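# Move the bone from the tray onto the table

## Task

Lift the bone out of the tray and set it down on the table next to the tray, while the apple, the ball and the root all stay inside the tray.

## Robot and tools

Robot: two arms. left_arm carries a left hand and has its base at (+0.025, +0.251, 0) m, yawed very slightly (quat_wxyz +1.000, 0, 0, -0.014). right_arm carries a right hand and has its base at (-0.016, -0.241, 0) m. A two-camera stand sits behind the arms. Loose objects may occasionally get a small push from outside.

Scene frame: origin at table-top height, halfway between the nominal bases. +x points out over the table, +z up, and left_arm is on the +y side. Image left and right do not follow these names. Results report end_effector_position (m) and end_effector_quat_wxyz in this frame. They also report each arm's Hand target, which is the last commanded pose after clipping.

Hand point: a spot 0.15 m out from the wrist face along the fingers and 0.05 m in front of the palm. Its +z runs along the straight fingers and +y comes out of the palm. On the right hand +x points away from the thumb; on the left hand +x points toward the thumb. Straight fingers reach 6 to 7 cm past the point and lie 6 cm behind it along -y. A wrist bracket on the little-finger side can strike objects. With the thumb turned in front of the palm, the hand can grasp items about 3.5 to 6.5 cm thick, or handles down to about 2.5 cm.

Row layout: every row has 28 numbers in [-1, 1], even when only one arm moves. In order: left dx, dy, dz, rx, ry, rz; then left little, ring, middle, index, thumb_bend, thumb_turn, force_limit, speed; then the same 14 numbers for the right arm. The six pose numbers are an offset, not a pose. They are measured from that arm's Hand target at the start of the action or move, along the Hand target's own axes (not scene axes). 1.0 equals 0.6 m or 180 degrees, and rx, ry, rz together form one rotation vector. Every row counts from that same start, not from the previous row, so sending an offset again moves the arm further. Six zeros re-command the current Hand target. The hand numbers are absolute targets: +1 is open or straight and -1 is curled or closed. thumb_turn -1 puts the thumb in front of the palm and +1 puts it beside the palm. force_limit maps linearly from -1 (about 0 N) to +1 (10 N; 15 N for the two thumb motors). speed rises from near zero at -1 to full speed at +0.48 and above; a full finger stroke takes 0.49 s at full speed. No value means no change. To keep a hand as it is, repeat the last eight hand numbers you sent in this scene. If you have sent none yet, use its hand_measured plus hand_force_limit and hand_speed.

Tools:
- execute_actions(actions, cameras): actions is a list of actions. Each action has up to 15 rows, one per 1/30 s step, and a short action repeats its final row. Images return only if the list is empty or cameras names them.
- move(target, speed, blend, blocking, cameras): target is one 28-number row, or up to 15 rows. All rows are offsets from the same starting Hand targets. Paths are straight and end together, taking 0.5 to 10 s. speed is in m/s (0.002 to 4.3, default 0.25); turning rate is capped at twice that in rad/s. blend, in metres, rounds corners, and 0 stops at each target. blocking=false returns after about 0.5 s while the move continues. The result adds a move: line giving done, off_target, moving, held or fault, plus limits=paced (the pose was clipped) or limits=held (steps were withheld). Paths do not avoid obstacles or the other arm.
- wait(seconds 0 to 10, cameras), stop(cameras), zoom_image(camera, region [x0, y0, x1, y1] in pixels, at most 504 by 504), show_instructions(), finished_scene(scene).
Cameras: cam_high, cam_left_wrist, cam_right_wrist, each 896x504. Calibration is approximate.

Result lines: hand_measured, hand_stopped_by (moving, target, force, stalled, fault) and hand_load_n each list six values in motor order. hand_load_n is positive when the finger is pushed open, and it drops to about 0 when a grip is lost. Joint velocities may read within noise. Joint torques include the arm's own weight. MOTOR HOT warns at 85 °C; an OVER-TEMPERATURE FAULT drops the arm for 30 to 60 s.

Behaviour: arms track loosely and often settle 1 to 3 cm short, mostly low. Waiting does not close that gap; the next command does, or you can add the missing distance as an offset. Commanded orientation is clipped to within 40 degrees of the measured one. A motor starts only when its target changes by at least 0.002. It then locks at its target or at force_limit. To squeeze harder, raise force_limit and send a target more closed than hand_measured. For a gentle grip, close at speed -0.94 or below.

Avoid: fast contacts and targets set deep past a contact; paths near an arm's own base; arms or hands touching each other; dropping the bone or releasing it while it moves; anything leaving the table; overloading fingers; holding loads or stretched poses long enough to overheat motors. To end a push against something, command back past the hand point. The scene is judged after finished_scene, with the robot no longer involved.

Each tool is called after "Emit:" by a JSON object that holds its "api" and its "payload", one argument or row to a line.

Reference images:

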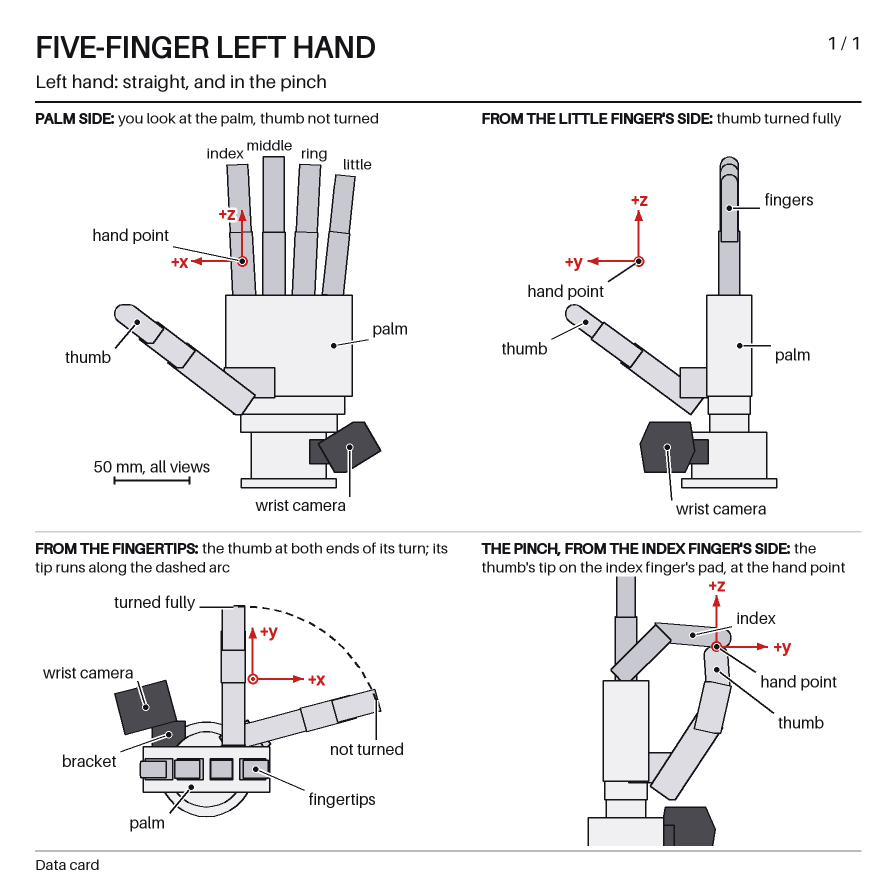

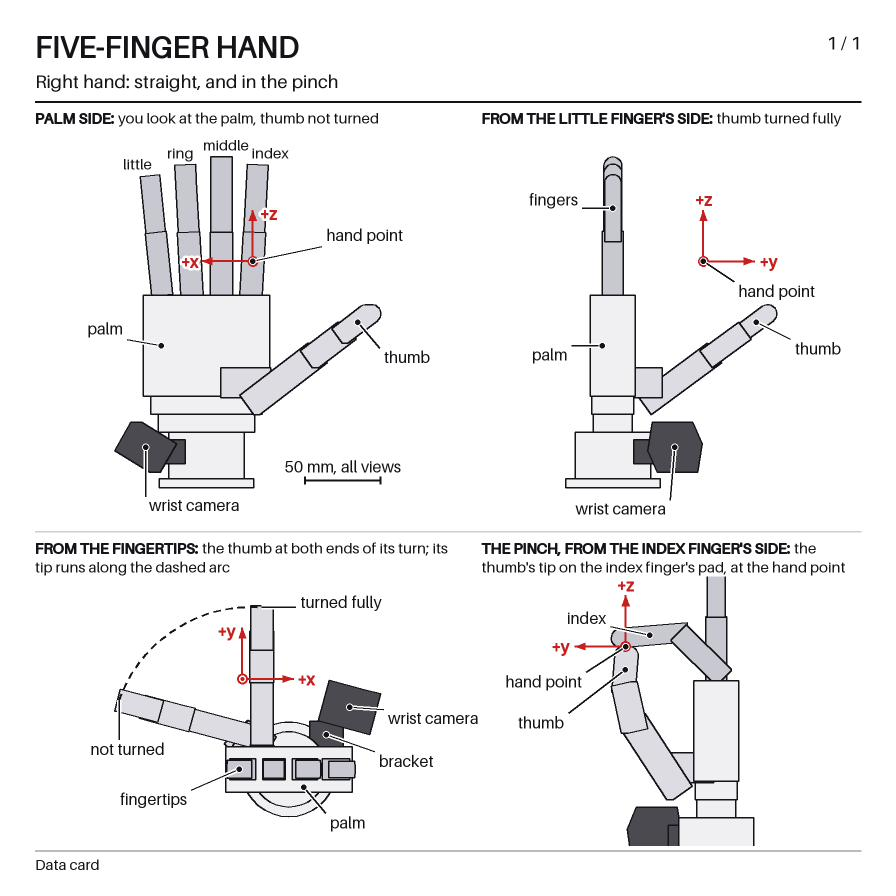

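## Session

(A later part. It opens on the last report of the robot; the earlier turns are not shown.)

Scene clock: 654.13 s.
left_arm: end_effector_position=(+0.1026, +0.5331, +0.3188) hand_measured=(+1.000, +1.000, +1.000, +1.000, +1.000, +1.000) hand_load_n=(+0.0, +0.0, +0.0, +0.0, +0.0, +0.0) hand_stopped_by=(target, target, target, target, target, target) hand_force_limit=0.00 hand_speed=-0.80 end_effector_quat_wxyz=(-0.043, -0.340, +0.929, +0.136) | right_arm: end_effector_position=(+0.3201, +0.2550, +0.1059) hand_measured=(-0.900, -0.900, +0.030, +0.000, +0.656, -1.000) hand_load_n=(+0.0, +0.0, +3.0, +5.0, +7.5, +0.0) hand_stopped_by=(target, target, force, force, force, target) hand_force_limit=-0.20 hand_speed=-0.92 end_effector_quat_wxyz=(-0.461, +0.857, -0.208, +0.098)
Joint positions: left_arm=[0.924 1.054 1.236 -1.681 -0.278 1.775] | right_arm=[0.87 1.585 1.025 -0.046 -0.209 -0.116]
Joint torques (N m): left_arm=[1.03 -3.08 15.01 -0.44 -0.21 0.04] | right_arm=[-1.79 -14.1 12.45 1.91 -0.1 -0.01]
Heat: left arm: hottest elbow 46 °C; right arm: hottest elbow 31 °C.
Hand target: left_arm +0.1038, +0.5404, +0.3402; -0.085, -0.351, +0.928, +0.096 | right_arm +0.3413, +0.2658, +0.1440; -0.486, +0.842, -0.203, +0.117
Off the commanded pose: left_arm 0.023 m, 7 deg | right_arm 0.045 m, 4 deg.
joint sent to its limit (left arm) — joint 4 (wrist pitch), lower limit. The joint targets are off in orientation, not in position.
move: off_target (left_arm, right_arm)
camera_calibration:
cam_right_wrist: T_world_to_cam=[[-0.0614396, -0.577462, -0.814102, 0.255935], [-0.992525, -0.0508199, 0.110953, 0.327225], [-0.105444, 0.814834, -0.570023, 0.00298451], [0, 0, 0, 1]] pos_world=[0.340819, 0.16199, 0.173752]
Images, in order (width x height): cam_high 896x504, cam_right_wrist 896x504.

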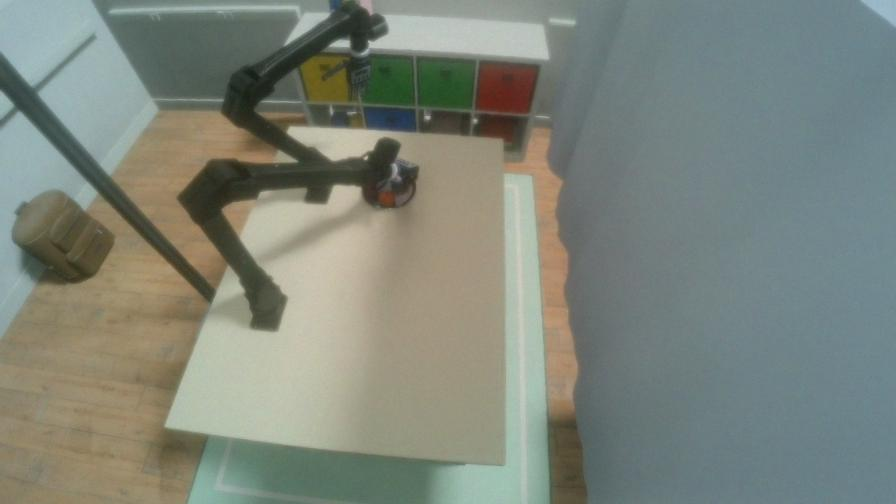

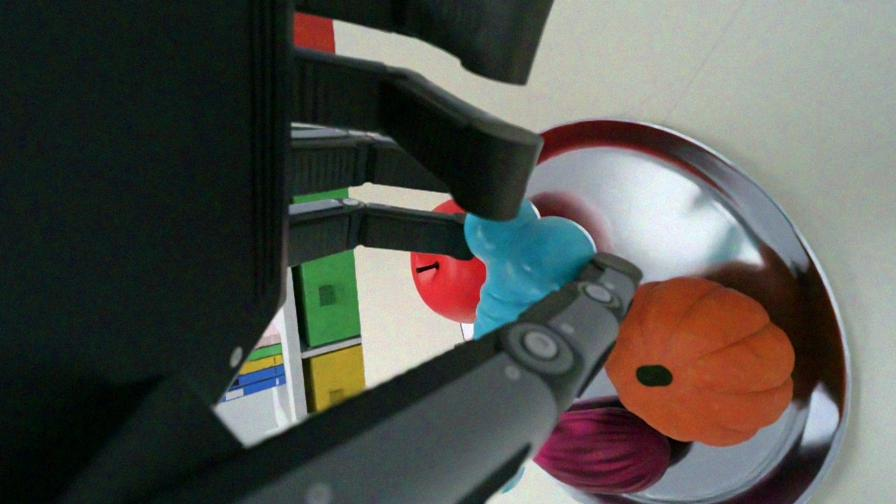

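Emit:
{"api": "move", "payload": {
  "target": [
    [0, 0, 0, 0, 0, 0, 1, 1, 1, 1, 1, 1, 0, -0.8, 0, -0.088, -0.0508, 0, 0, 0, -0.9, -0.9, -0.4, -0.4, 0.1, -1, -0.2, -0.92],
    [0, 0, 0, 0, 0, 0, 1, 1, 1, 1, 1, 1, 0, -0.8, 0.1612, 0.0923, -0.2963, 0, 0, 0, -0.9, -0.9, -0.4, -0.4, 0.1, -1, -0.2, -0.92]
  ],
  "speed": [0.1, 0.15],
  "blend": [0.015, 0],
  "cameras": ["cam_right_wrist", "cam_high"]
}}

Scene clock: 665.67 s.
left_arm: end_effector_position=(+0.1026, +0.5331, +0.3188) hand_measured=(+1.000, +1.000, +1.000, +1.000, +1.000, +1.000) hand_load_n=(+0.0, +0.0, +0.0, +0.0, +0.5, +0.0) hand_stopped_by=(target, target, target, target, target, target) hand_force_limit=0.00 hand_speed=-0.80 end_effector_quat_wxyz=(-0.043, -0.340, +0.929, +0.136) | right_arm: end_effector_position=(+0.3400, +0.0644, +0.1731) hand_measured=(-0.900, -0.900, +0.030, +0.000, +0.656, -1.000) hand_load_n=(+0.0, +0.0, +3.0, +5.0, +7.5, +0.0) hand_stopped_by=(target, target, force, force, force, target) hand_force_limit=-0.20 hand_speed=-0.92 end_effector_quat_wxyz=(-0.480, +0.845, -0.209, +0.105)
Joint positions: left_arm=[0.924 1.054 1.236 -1.681 -0.278 1.775] | right_arm=[0.482 1.211 0.835 -0.265 -0.53 -0.334]
Joint torques (N m): left_arm=[0.91 -2.9 14.98 -0.36 -0.2 0.04] | right_arm=[-1.73 -9.29 9.33 1.77 -0.48 -0.08]
Heat: left arm: hottest elbow 46 °C; right arm: hottest elbow 31 °C.
Hand target: left_arm +0.1038, +0.5404, +0.3402; -0.085, -0.351, +0.928, +0.096 | right_arm +0.3447, +0.0601, +0.1848; -0.486, +0.842, -0.203, +0.117
Off the commanded pose: left_arm 0.023 m, 7 deg | right_arm 0.013 m, 2 deg.
joint sent to its limit (left arm) — joint 4 (wrist pitch), lower limit. The joint targets are off in orientation, not in position.
move: off_target (left_arm, right_arm)
camera_calibration:
cam_right_wrist: T_world_to_cam=[[-0.0493145, -0.541549, -0.839222, 0.199741], [-0.995073, -0.0457221, 0.0879771, 0.33434], [-0.0860149, 0.839425, -0.536626, 0.18469], [0, 0, 0, 1]] pos_world=[0.358428, -0.0315771, 0.237322]
Images, in order (width x height): cam_high 896x504, cam_right_wrist 896x504.

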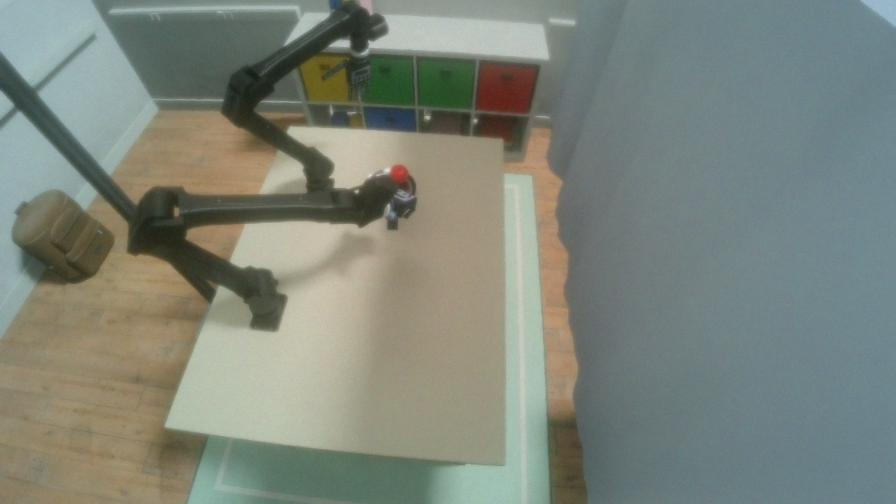

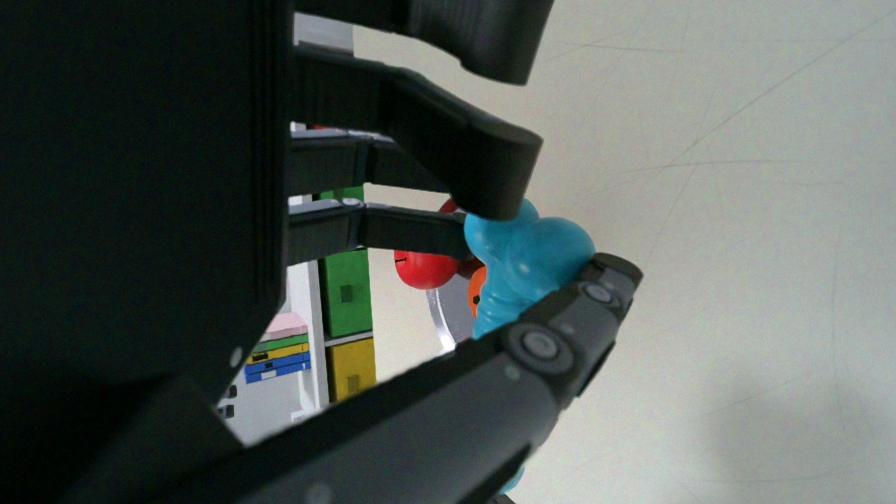

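Emit:
{"api": "move", "payload": {
  "target": [0, 0, 0, 0, 0, 0, 1, 1, 1, 1, 1, 1, 0, -0.8, 0, 0.1948, 0.1125, 0, 0, 0, -0.9, -0.9, -0.4, -0.4, 0.1, -1, -0.2, -0.92],
  "speed": 0.08,
  "cameras": ["cam_right_wrist"]
}}

Scene clock: 677.60 s.
left_arm: end_effector_position=(+0.1026, +0.5331, +0.3188) hand_measured=(+1.000, +1.000, +1.000, +1.000, +1.000, +1.000) hand_load_n=(+0.0, +0.0, +0.0, +0.0, +0.0, +0.0) hand_stopped_by=(target, target, target, target, target, target) hand_force_limit=0.00 hand_speed=-0.80 end_effector_quat_wxyz=(-0.043, -0.340, +0.929, +0.136) | right_arm: end_effector_position=(+0.3342, +0.0612, +0.0445) hand_measured=(-0.900, -0.900, +0.030, +0.000, +0.656, -1.000) hand_load_n=(+0.0, +0.0, +3.0, +5.0, +7.5, +0.0) hand_stopped_by=(target, target, force, force, force, target) hand_force_limit=-0.20 hand_speed=-0.92 end_effector_quat_wxyz=(-0.479, +0.846, -0.209, +0.104)
Joint positions: left_arm=[0.924 1.054 1.236 -1.681 -0.278 1.775] | right_arm=[0.482 1.429 0.629 0.153 -0.53 -0.337]
Joint torques (N m): left_arm=[1.03 -2.96 15.01 -0.43 -0.19 0.05] | right_arm=[-1.67 -8.53 7.3 2.97 -0.48 -0.05]
Heat: left arm: hottest elbow 46 °C; right arm: hottest elbow 31 °C.
Hand target: left_arm +0.1038, +0.5404, +0.3402; -0.085, -0.351, +0.928, +0.096 | right_arm +0.3445, +0.0602, +0.0498; -0.486, +0.842, -0.203, +0.117
Off the commanded pose: left_arm 0.023 m, 7 deg | right_arm 0.012 m, 2 deg.
joint sent to its limit (left arm) — joint 4 (wrist pitch), lower limit. The joint targets are off in orientation, not in position.
move: off_target (left_arm, right_arm)
camera_calibration:
cam_right_wrist: T_world_to_cam=[[-0.0517029, -0.544704, -0.837033, 0.0906661], [-0.994692, -0.0465749, 0.0917504, 0.339439], [-0.0889615, 0.837334, -0.539405, 0.119158], [0, 0, 0, 1]] pos_world=[0.352926, -0.0345792, 0.109021]
Images, in order (width x height): cam_right_wrist 896x504.

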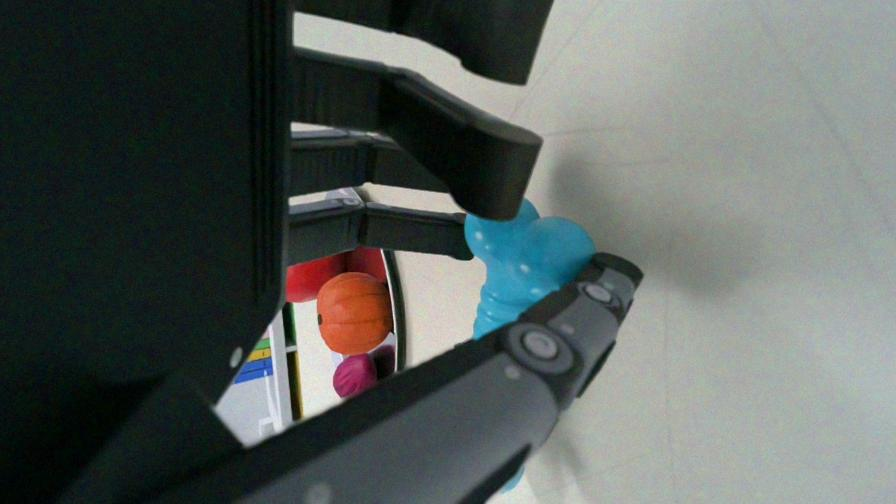

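Emit:
{"api": "move", "payload": {
  "target": [0, 0, 0, 0, 0, 0, 1, 1, 1, 1, 1, 1, 0, -0.8, 0, 0.0159, 0.0092, 0, 0, 0, -0.9, -0.9, -0.4, -0.4, 0.1, -1, -0.2, -0.92],
  "speed": 0.04,
  "cameras": ["cam_right_wrist"]
}}

Scene clock: 682.67 s.
left_arm: end_effector_position=(+0.1026, +0.5331, +0.3188) hand_measured=(+1.000, +1.000, +1.000, +1.000, +1.000, +1.000) hand_load_n=(+0.0, +0.0, +0.0, +0.0, +0.0, +0.0) hand_stopped_by=(target, target, target, target, target, target) hand_force_limit=0.00 hand_speed=-0.80 end_effector_quat_wxyz=(-0.043, -0.340, +0.929, +0.136) | right_arm: end_effector_position=(+0.3348, +0.0615, +0.0346) hand_measured=(-0.900, -0.900, +0.030, +0.000, +0.656, -1.000) hand_load_n=(+0.0, +0.0, +3.0, +5.0, +7.5, +0.0) hand_stopped_by=(target, target, force, force, force, target) hand_force_limit=-0.20 hand_speed=-0.92 end_effector_quat_wxyz=(-0.479, +0.846, -0.208, +0.105)
Joint positions: left_arm=[0.924 1.054 1.236 -1.681 -0.278 1.775] | right_arm=[0.482 1.457 0.619 0.193 -0.53 -0.337]
Joint torques (N m): left_arm=[0.97 -2.84 14.99 -0.46 -0.21 0.03] | right_arm=[-1.67 -8.53 6.98 3.03 -0.47 -0.05]
Heat: left arm: hottest elbow 46 °C; right arm: hottest elbow 31 °C.
Hand target: left_arm +0.1038, +0.5404, +0.3402; -0.085, -0.351, +0.928, +0.096 | right_arm +0.3445, +0.0602, +0.0388; -0.486, +0.842, -0.203, +0.117
Off the commanded pose: left_arm 0.023 m, 7 deg | right_arm 0.011 m, 2 deg.
joint sent to its limit (left arm) — joint 4 (wrist pitch), lower limit. The joint targets are off in orientation, not in position.
move: off_target (left_arm, right_arm)
camera_calibration:
cam_right_wrist: T_world_to_cam=[[-0.0496852, -0.543628, -0.837854, 0.0818338], [-0.994914, -0.0466598, 0.0892733, 0.341087], [-0.0876255, 0.838028, -0.538545, 0.113099], [0, 0, 0, 1]] pos_world=[0.353329, -0.0343778, 0.0990236]
Images, in order (width x height): cam_right_wrist 896x504.

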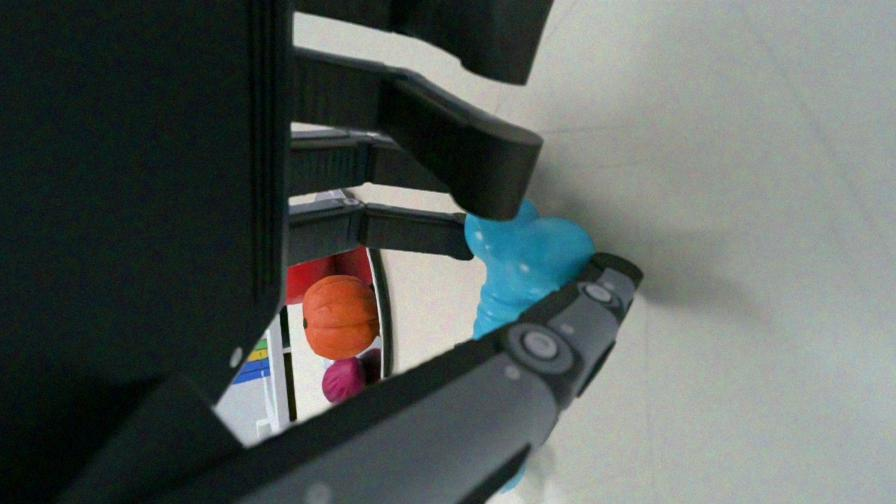

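Emit:
{"api": "move", "payload": {
  "target": [0, 0, 0, 0, 0, 0, 1, 1, 1, 1, 1, 1, 0, -0.8, 0, 0.0101, 0.0058, 0, 0, 0, -0.9, -0.9, -0.4, -0.4, 0.1, -1, -0.2, -0.92],
  "speed": 0.03,
  "cameras": ["cam_right_wrist"]
}}

Scene clock: 686.67 s.
left_arm: end_effector_position=(+0.1026, +0.5331, +0.3188) hand_measured=(+1.000, +1.000, +1.000, +1.000, +1.000, +1.000) hand_load_n=(+0.0, +0.0, +0.0, +0.0, +0.0, +0.0) hand_stopped_by=(target, target, target, target, target, target) hand_force_limit=0.00 hand_speed=-0.80 end_effector_quat_wxyz=(-0.043, -0.340, +0.929, +0.136) | right_arm: end_effector_position=(+0.3358, +0.0622, +0.0300) hand_measured=(-0.900, -0.900, +0.030, +0.000, +0.656, -1.000) hand_load_n=(+0.0, +0.0, +3.0, +4.5, +7.5, +0.0) hand_stopped_by=(target, target, force, force, force, target) hand_force_limit=-0.20 hand_speed=-0.92 end_effector_quat_wxyz=(-0.481, +0.845, -0.207, +0.106)
Joint positions: left_arm=[0.924 1.054 1.236 -1.681 -0.278 1.775] | right_arm=[0.482 1.472 0.615 0.218 -0.531 -0.337]
Joint torques (N m): left_arm=[1.2 -3.19 14.98 -0.36 -0.21 0.03] | right_arm=[-1.67 -8.35 6.67 2.97 -0.43 -0.05]
Heat: left arm: hottest elbow 46 °C; right arm: hottest elbow 31 °C.
Hand target: left_arm +0.1038, +0.5404, +0.3402; -0.085, -0.351, +0.928, +0.096 | right_arm +0.3445, +0.0602, +0.0318; -0.486, +0.842, -0.203, +0.117
Off the commanded pose: left_arm 0.023 m, 7 deg | right_arm 0.009 m, 2 deg.
joint sent to its limit (left arm) — joint 4 (wrist pitch), lower limit. The joint targets are off in orientation, not in position.
move: off_target (left_arm)
camera_calibration:
cam_right_wrist: T_world_to_cam=[[-0.0454842, -0.541109, -0.839721, 0.0769573], [-0.995251, -0.0478702, 0.0847558, 0.342851], [-0.0860598, 0.839589, -0.536362, 0.109371], [0, 0, 0, 1]] pos_world=[0.354135, -0.0337724, 0.0942268]
Images, in order (width x height): cam_right_wrist 896x504.

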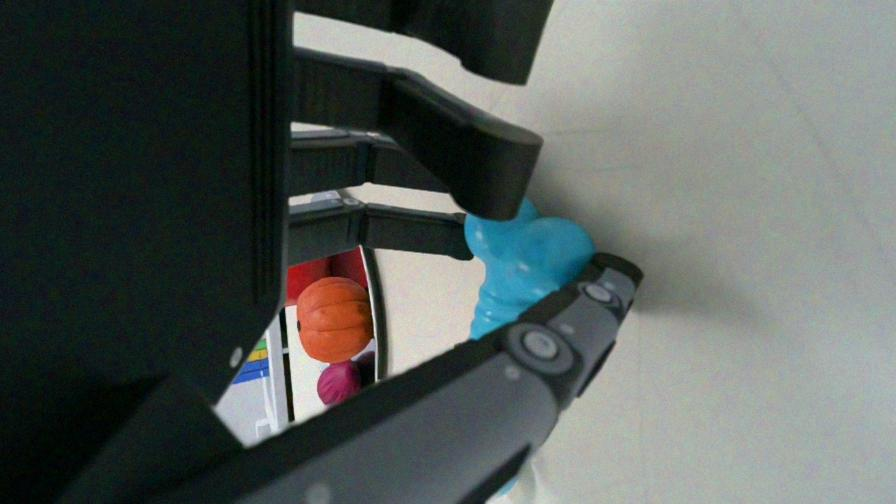

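Emit:
{"api": "move", "payload": {
  "target": [0, 0, 0, 0, 0, 0, 1, 1, 1, 1, 1, 1, 0, -0.8, 0, 0, 0, 0, 0, 0, -0.9, -0.9, 0.25, 0.25, 0.8, -1, -0.2, -0.8],
  "speed": 0.03,
  "cameras": ["cam_right_wrist"]
}}

Scene clock: 692.23 s.
left_arm: end_effector_position=(+0.1026, +0.5331, +0.3188) hand_measured=(+1.000, +1.000, +1.000, +1.000, +1.000, +1.000) hand_load_n=(+0.0, -0.5, +0.0, +0.0, +0.0, +0.0) hand_stopped_by=(target, target, target, target, target, target) hand_force_limit=0.00 hand_speed=-0.80 end_effector_quat_wxyz=(-0.043, -0.340, +0.929, +0.136) | right_arm: end_effector_position=(+0.3363, +0.0624, +0.0304) hand_measured=(-0.900, -0.900, +0.250, +0.250, +0.800, -1.000) hand_load_n=(+0.0, +0.0, +0.0, +0.0, +0.0, +0.5) hand_stopped_by=(target, target, target, target, target, target) hand_force_limit=-0.20 hand_speed=-0.80 end_effector_quat_wxyz=(-0.482, +0.845, -0.207, +0.107)
Joint positions: left_arm=[0.924 1.054 1.236 -1.681 -0.278 1.775] | right_arm=[0.482 1.472 0.615 0.221 -0.531 -0.337]
Joint torques (N m): left_arm=[0.97 -3.08 15.02 -0.42 -0.2 0.03] | right_arm=[-1.61 -8.35 6.67 2.92 -0.42 -0.05]
Heat: left arm: hottest elbow 46 °C; right arm: hottest elbow 31 °C.
Hand target: left_arm +0.1038, +0.5404, +0.3402; -0.085, -0.351, +0.928, +0.096 | right_arm +0.3445, +0.0602, +0.0318; -0.486, +0.842, -0.203, +0.117
Off the commanded pose: left_arm 0.023 m, 7 deg | right_arm 0.009 m, 1 deg.
joint sent to its limit (left arm) — joint 4 (wrist pitch), lower limit. The joint targets are off in orientation, not in position.
move: off_target (left_arm)
camera_calibration:
cam_right_wrist: T_world_to_cam=[[-0.0435328, -0.540088, -0.840482, 0.0768325], [-0.995444, -0.0479869, 0.0823951, 0.343415], [-0.0848327, 0.840239, -0.535538, 0.108953], [0, 0, 0, 1]] pos_world=[0.354438, -0.033571, 0.0946292]
Images, in order (width x height): cam_right_wrist 896x504.

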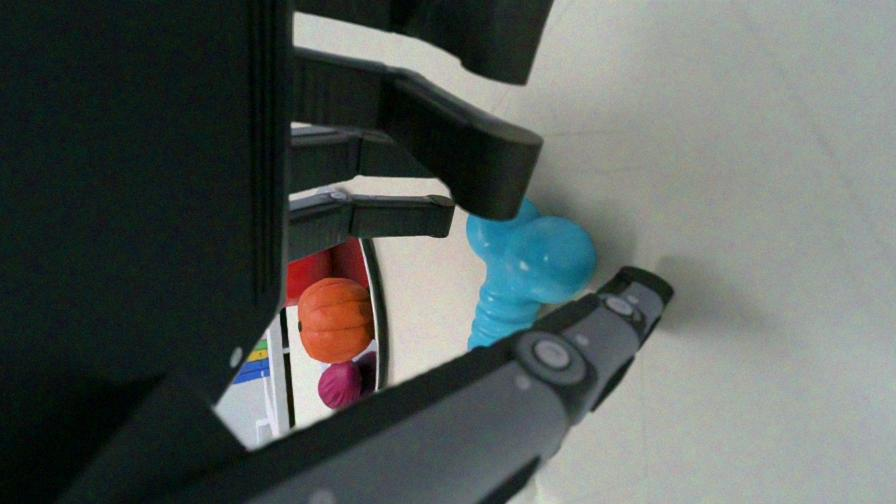

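Emit:
{"api": "move", "payload": {
  "target": [0, 0, 0, 0, 0, 0, 1, 1, 1, 1, 1, 1, 0, -0.8, 0.0043, -0.1548, -0.0653, 0, 0, 0, -0.9, -0.9, 0.25, 0.25, 0.8, -1, -0.2, -0.8],
  "speed": 0.1,
  "cameras": ["cam_right_wrist", "cam_high"]
}}

Scene clock: 698.17 s.
left_arm: end_effector_position=(+0.1026, +0.5331, +0.3188) hand_measured=(+1.000, +1.000, +1.000, +1.000, +1.000, +1.000) hand_load_n=(+0.0, +0.0, +0.0, +0.0, +0.0, +0.0) hand_stopped_by=(target, target, target, target, target, target) hand_force_limit=0.00 hand_speed=-0.80 end_effector_quat_wxyz=(-0.043, -0.340, +0.929, +0.136) | right_arm: end_effector_position=(+0.3360, +0.0615, +0.1056) hand_measured=(-0.900, -0.900, +0.250, +0.250, +0.800, -1.000) hand_load_n=(+0.0, +0.0, +0.0, +0.0, +0.0, +0.0) hand_stopped_by=(target, target, target, target, target, target) hand_force_limit=-0.20 hand_speed=-0.80 end_effector_quat_wxyz=(-0.472, +0.850, -0.213, +0.098)
Joint positions: left_arm=[0.924 1.054 1.236 -1.681 -0.278 1.775] | right_arm=[0.482 1.303 0.725 -0.089 -0.527 -0.337]
Joint torques (N m): left_arm=[0.97 -3.31 14.98 -0.51 -0.2 0.03] | right_arm=[-0.67 -9.11 11.85 1.68 -0.17 0.04]
Heat: left arm: hottest elbow 46 °C; right arm: hottest elbow 31 °C.
Hand target: left_arm +0.1038, +0.5404, +0.3402; -0.085, -0.351, +0.928, +0.096 | right_arm +0.3526, +0.0701, +0.1317; -0.486, +0.842, -0.203, +0.117
Off the commanded pose: left_arm 0.023 m, 7 deg | right_arm 0.032 m, 3 deg.
joint sent to its limit (left arm) — joint 4 (wrist pitch), lower limit. The joint targets are off in orientation, not in position.
move: off_target (left_arm, right_arm)
camera_calibration:
cam_right_wrist: T_world_to_cam=[[-0.066745, -0.553433, -0.830215, 0.146998], [-0.993161, -0.0430376, 0.108534, 0.333091], [-0.0957969, 0.831781, -0.546775, 0.155311], [0, 0, 0, 1]] pos_world=[0.355503, -0.0334964, 0.170808]
Images, in order (width x height): cam_high 896x504, cam_right_wrist 896x504.

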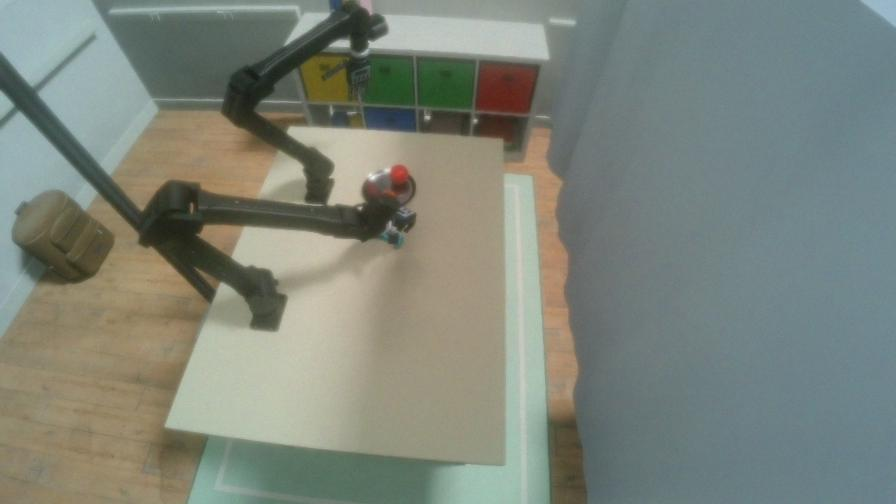

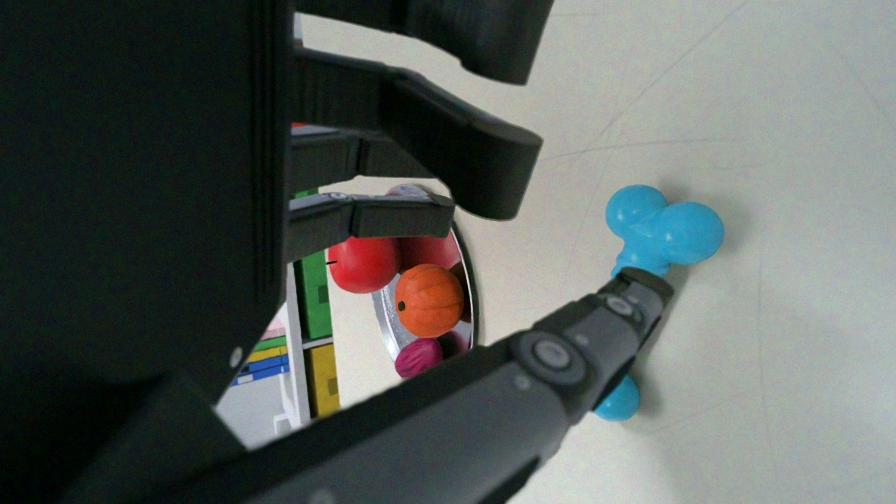

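Bone is on the table, the apple, ball and root remain in the tray.

Emit:
{"api": "finished_scene", "payload": {
  "scene": 2
}}

The scene is finished: the task was done.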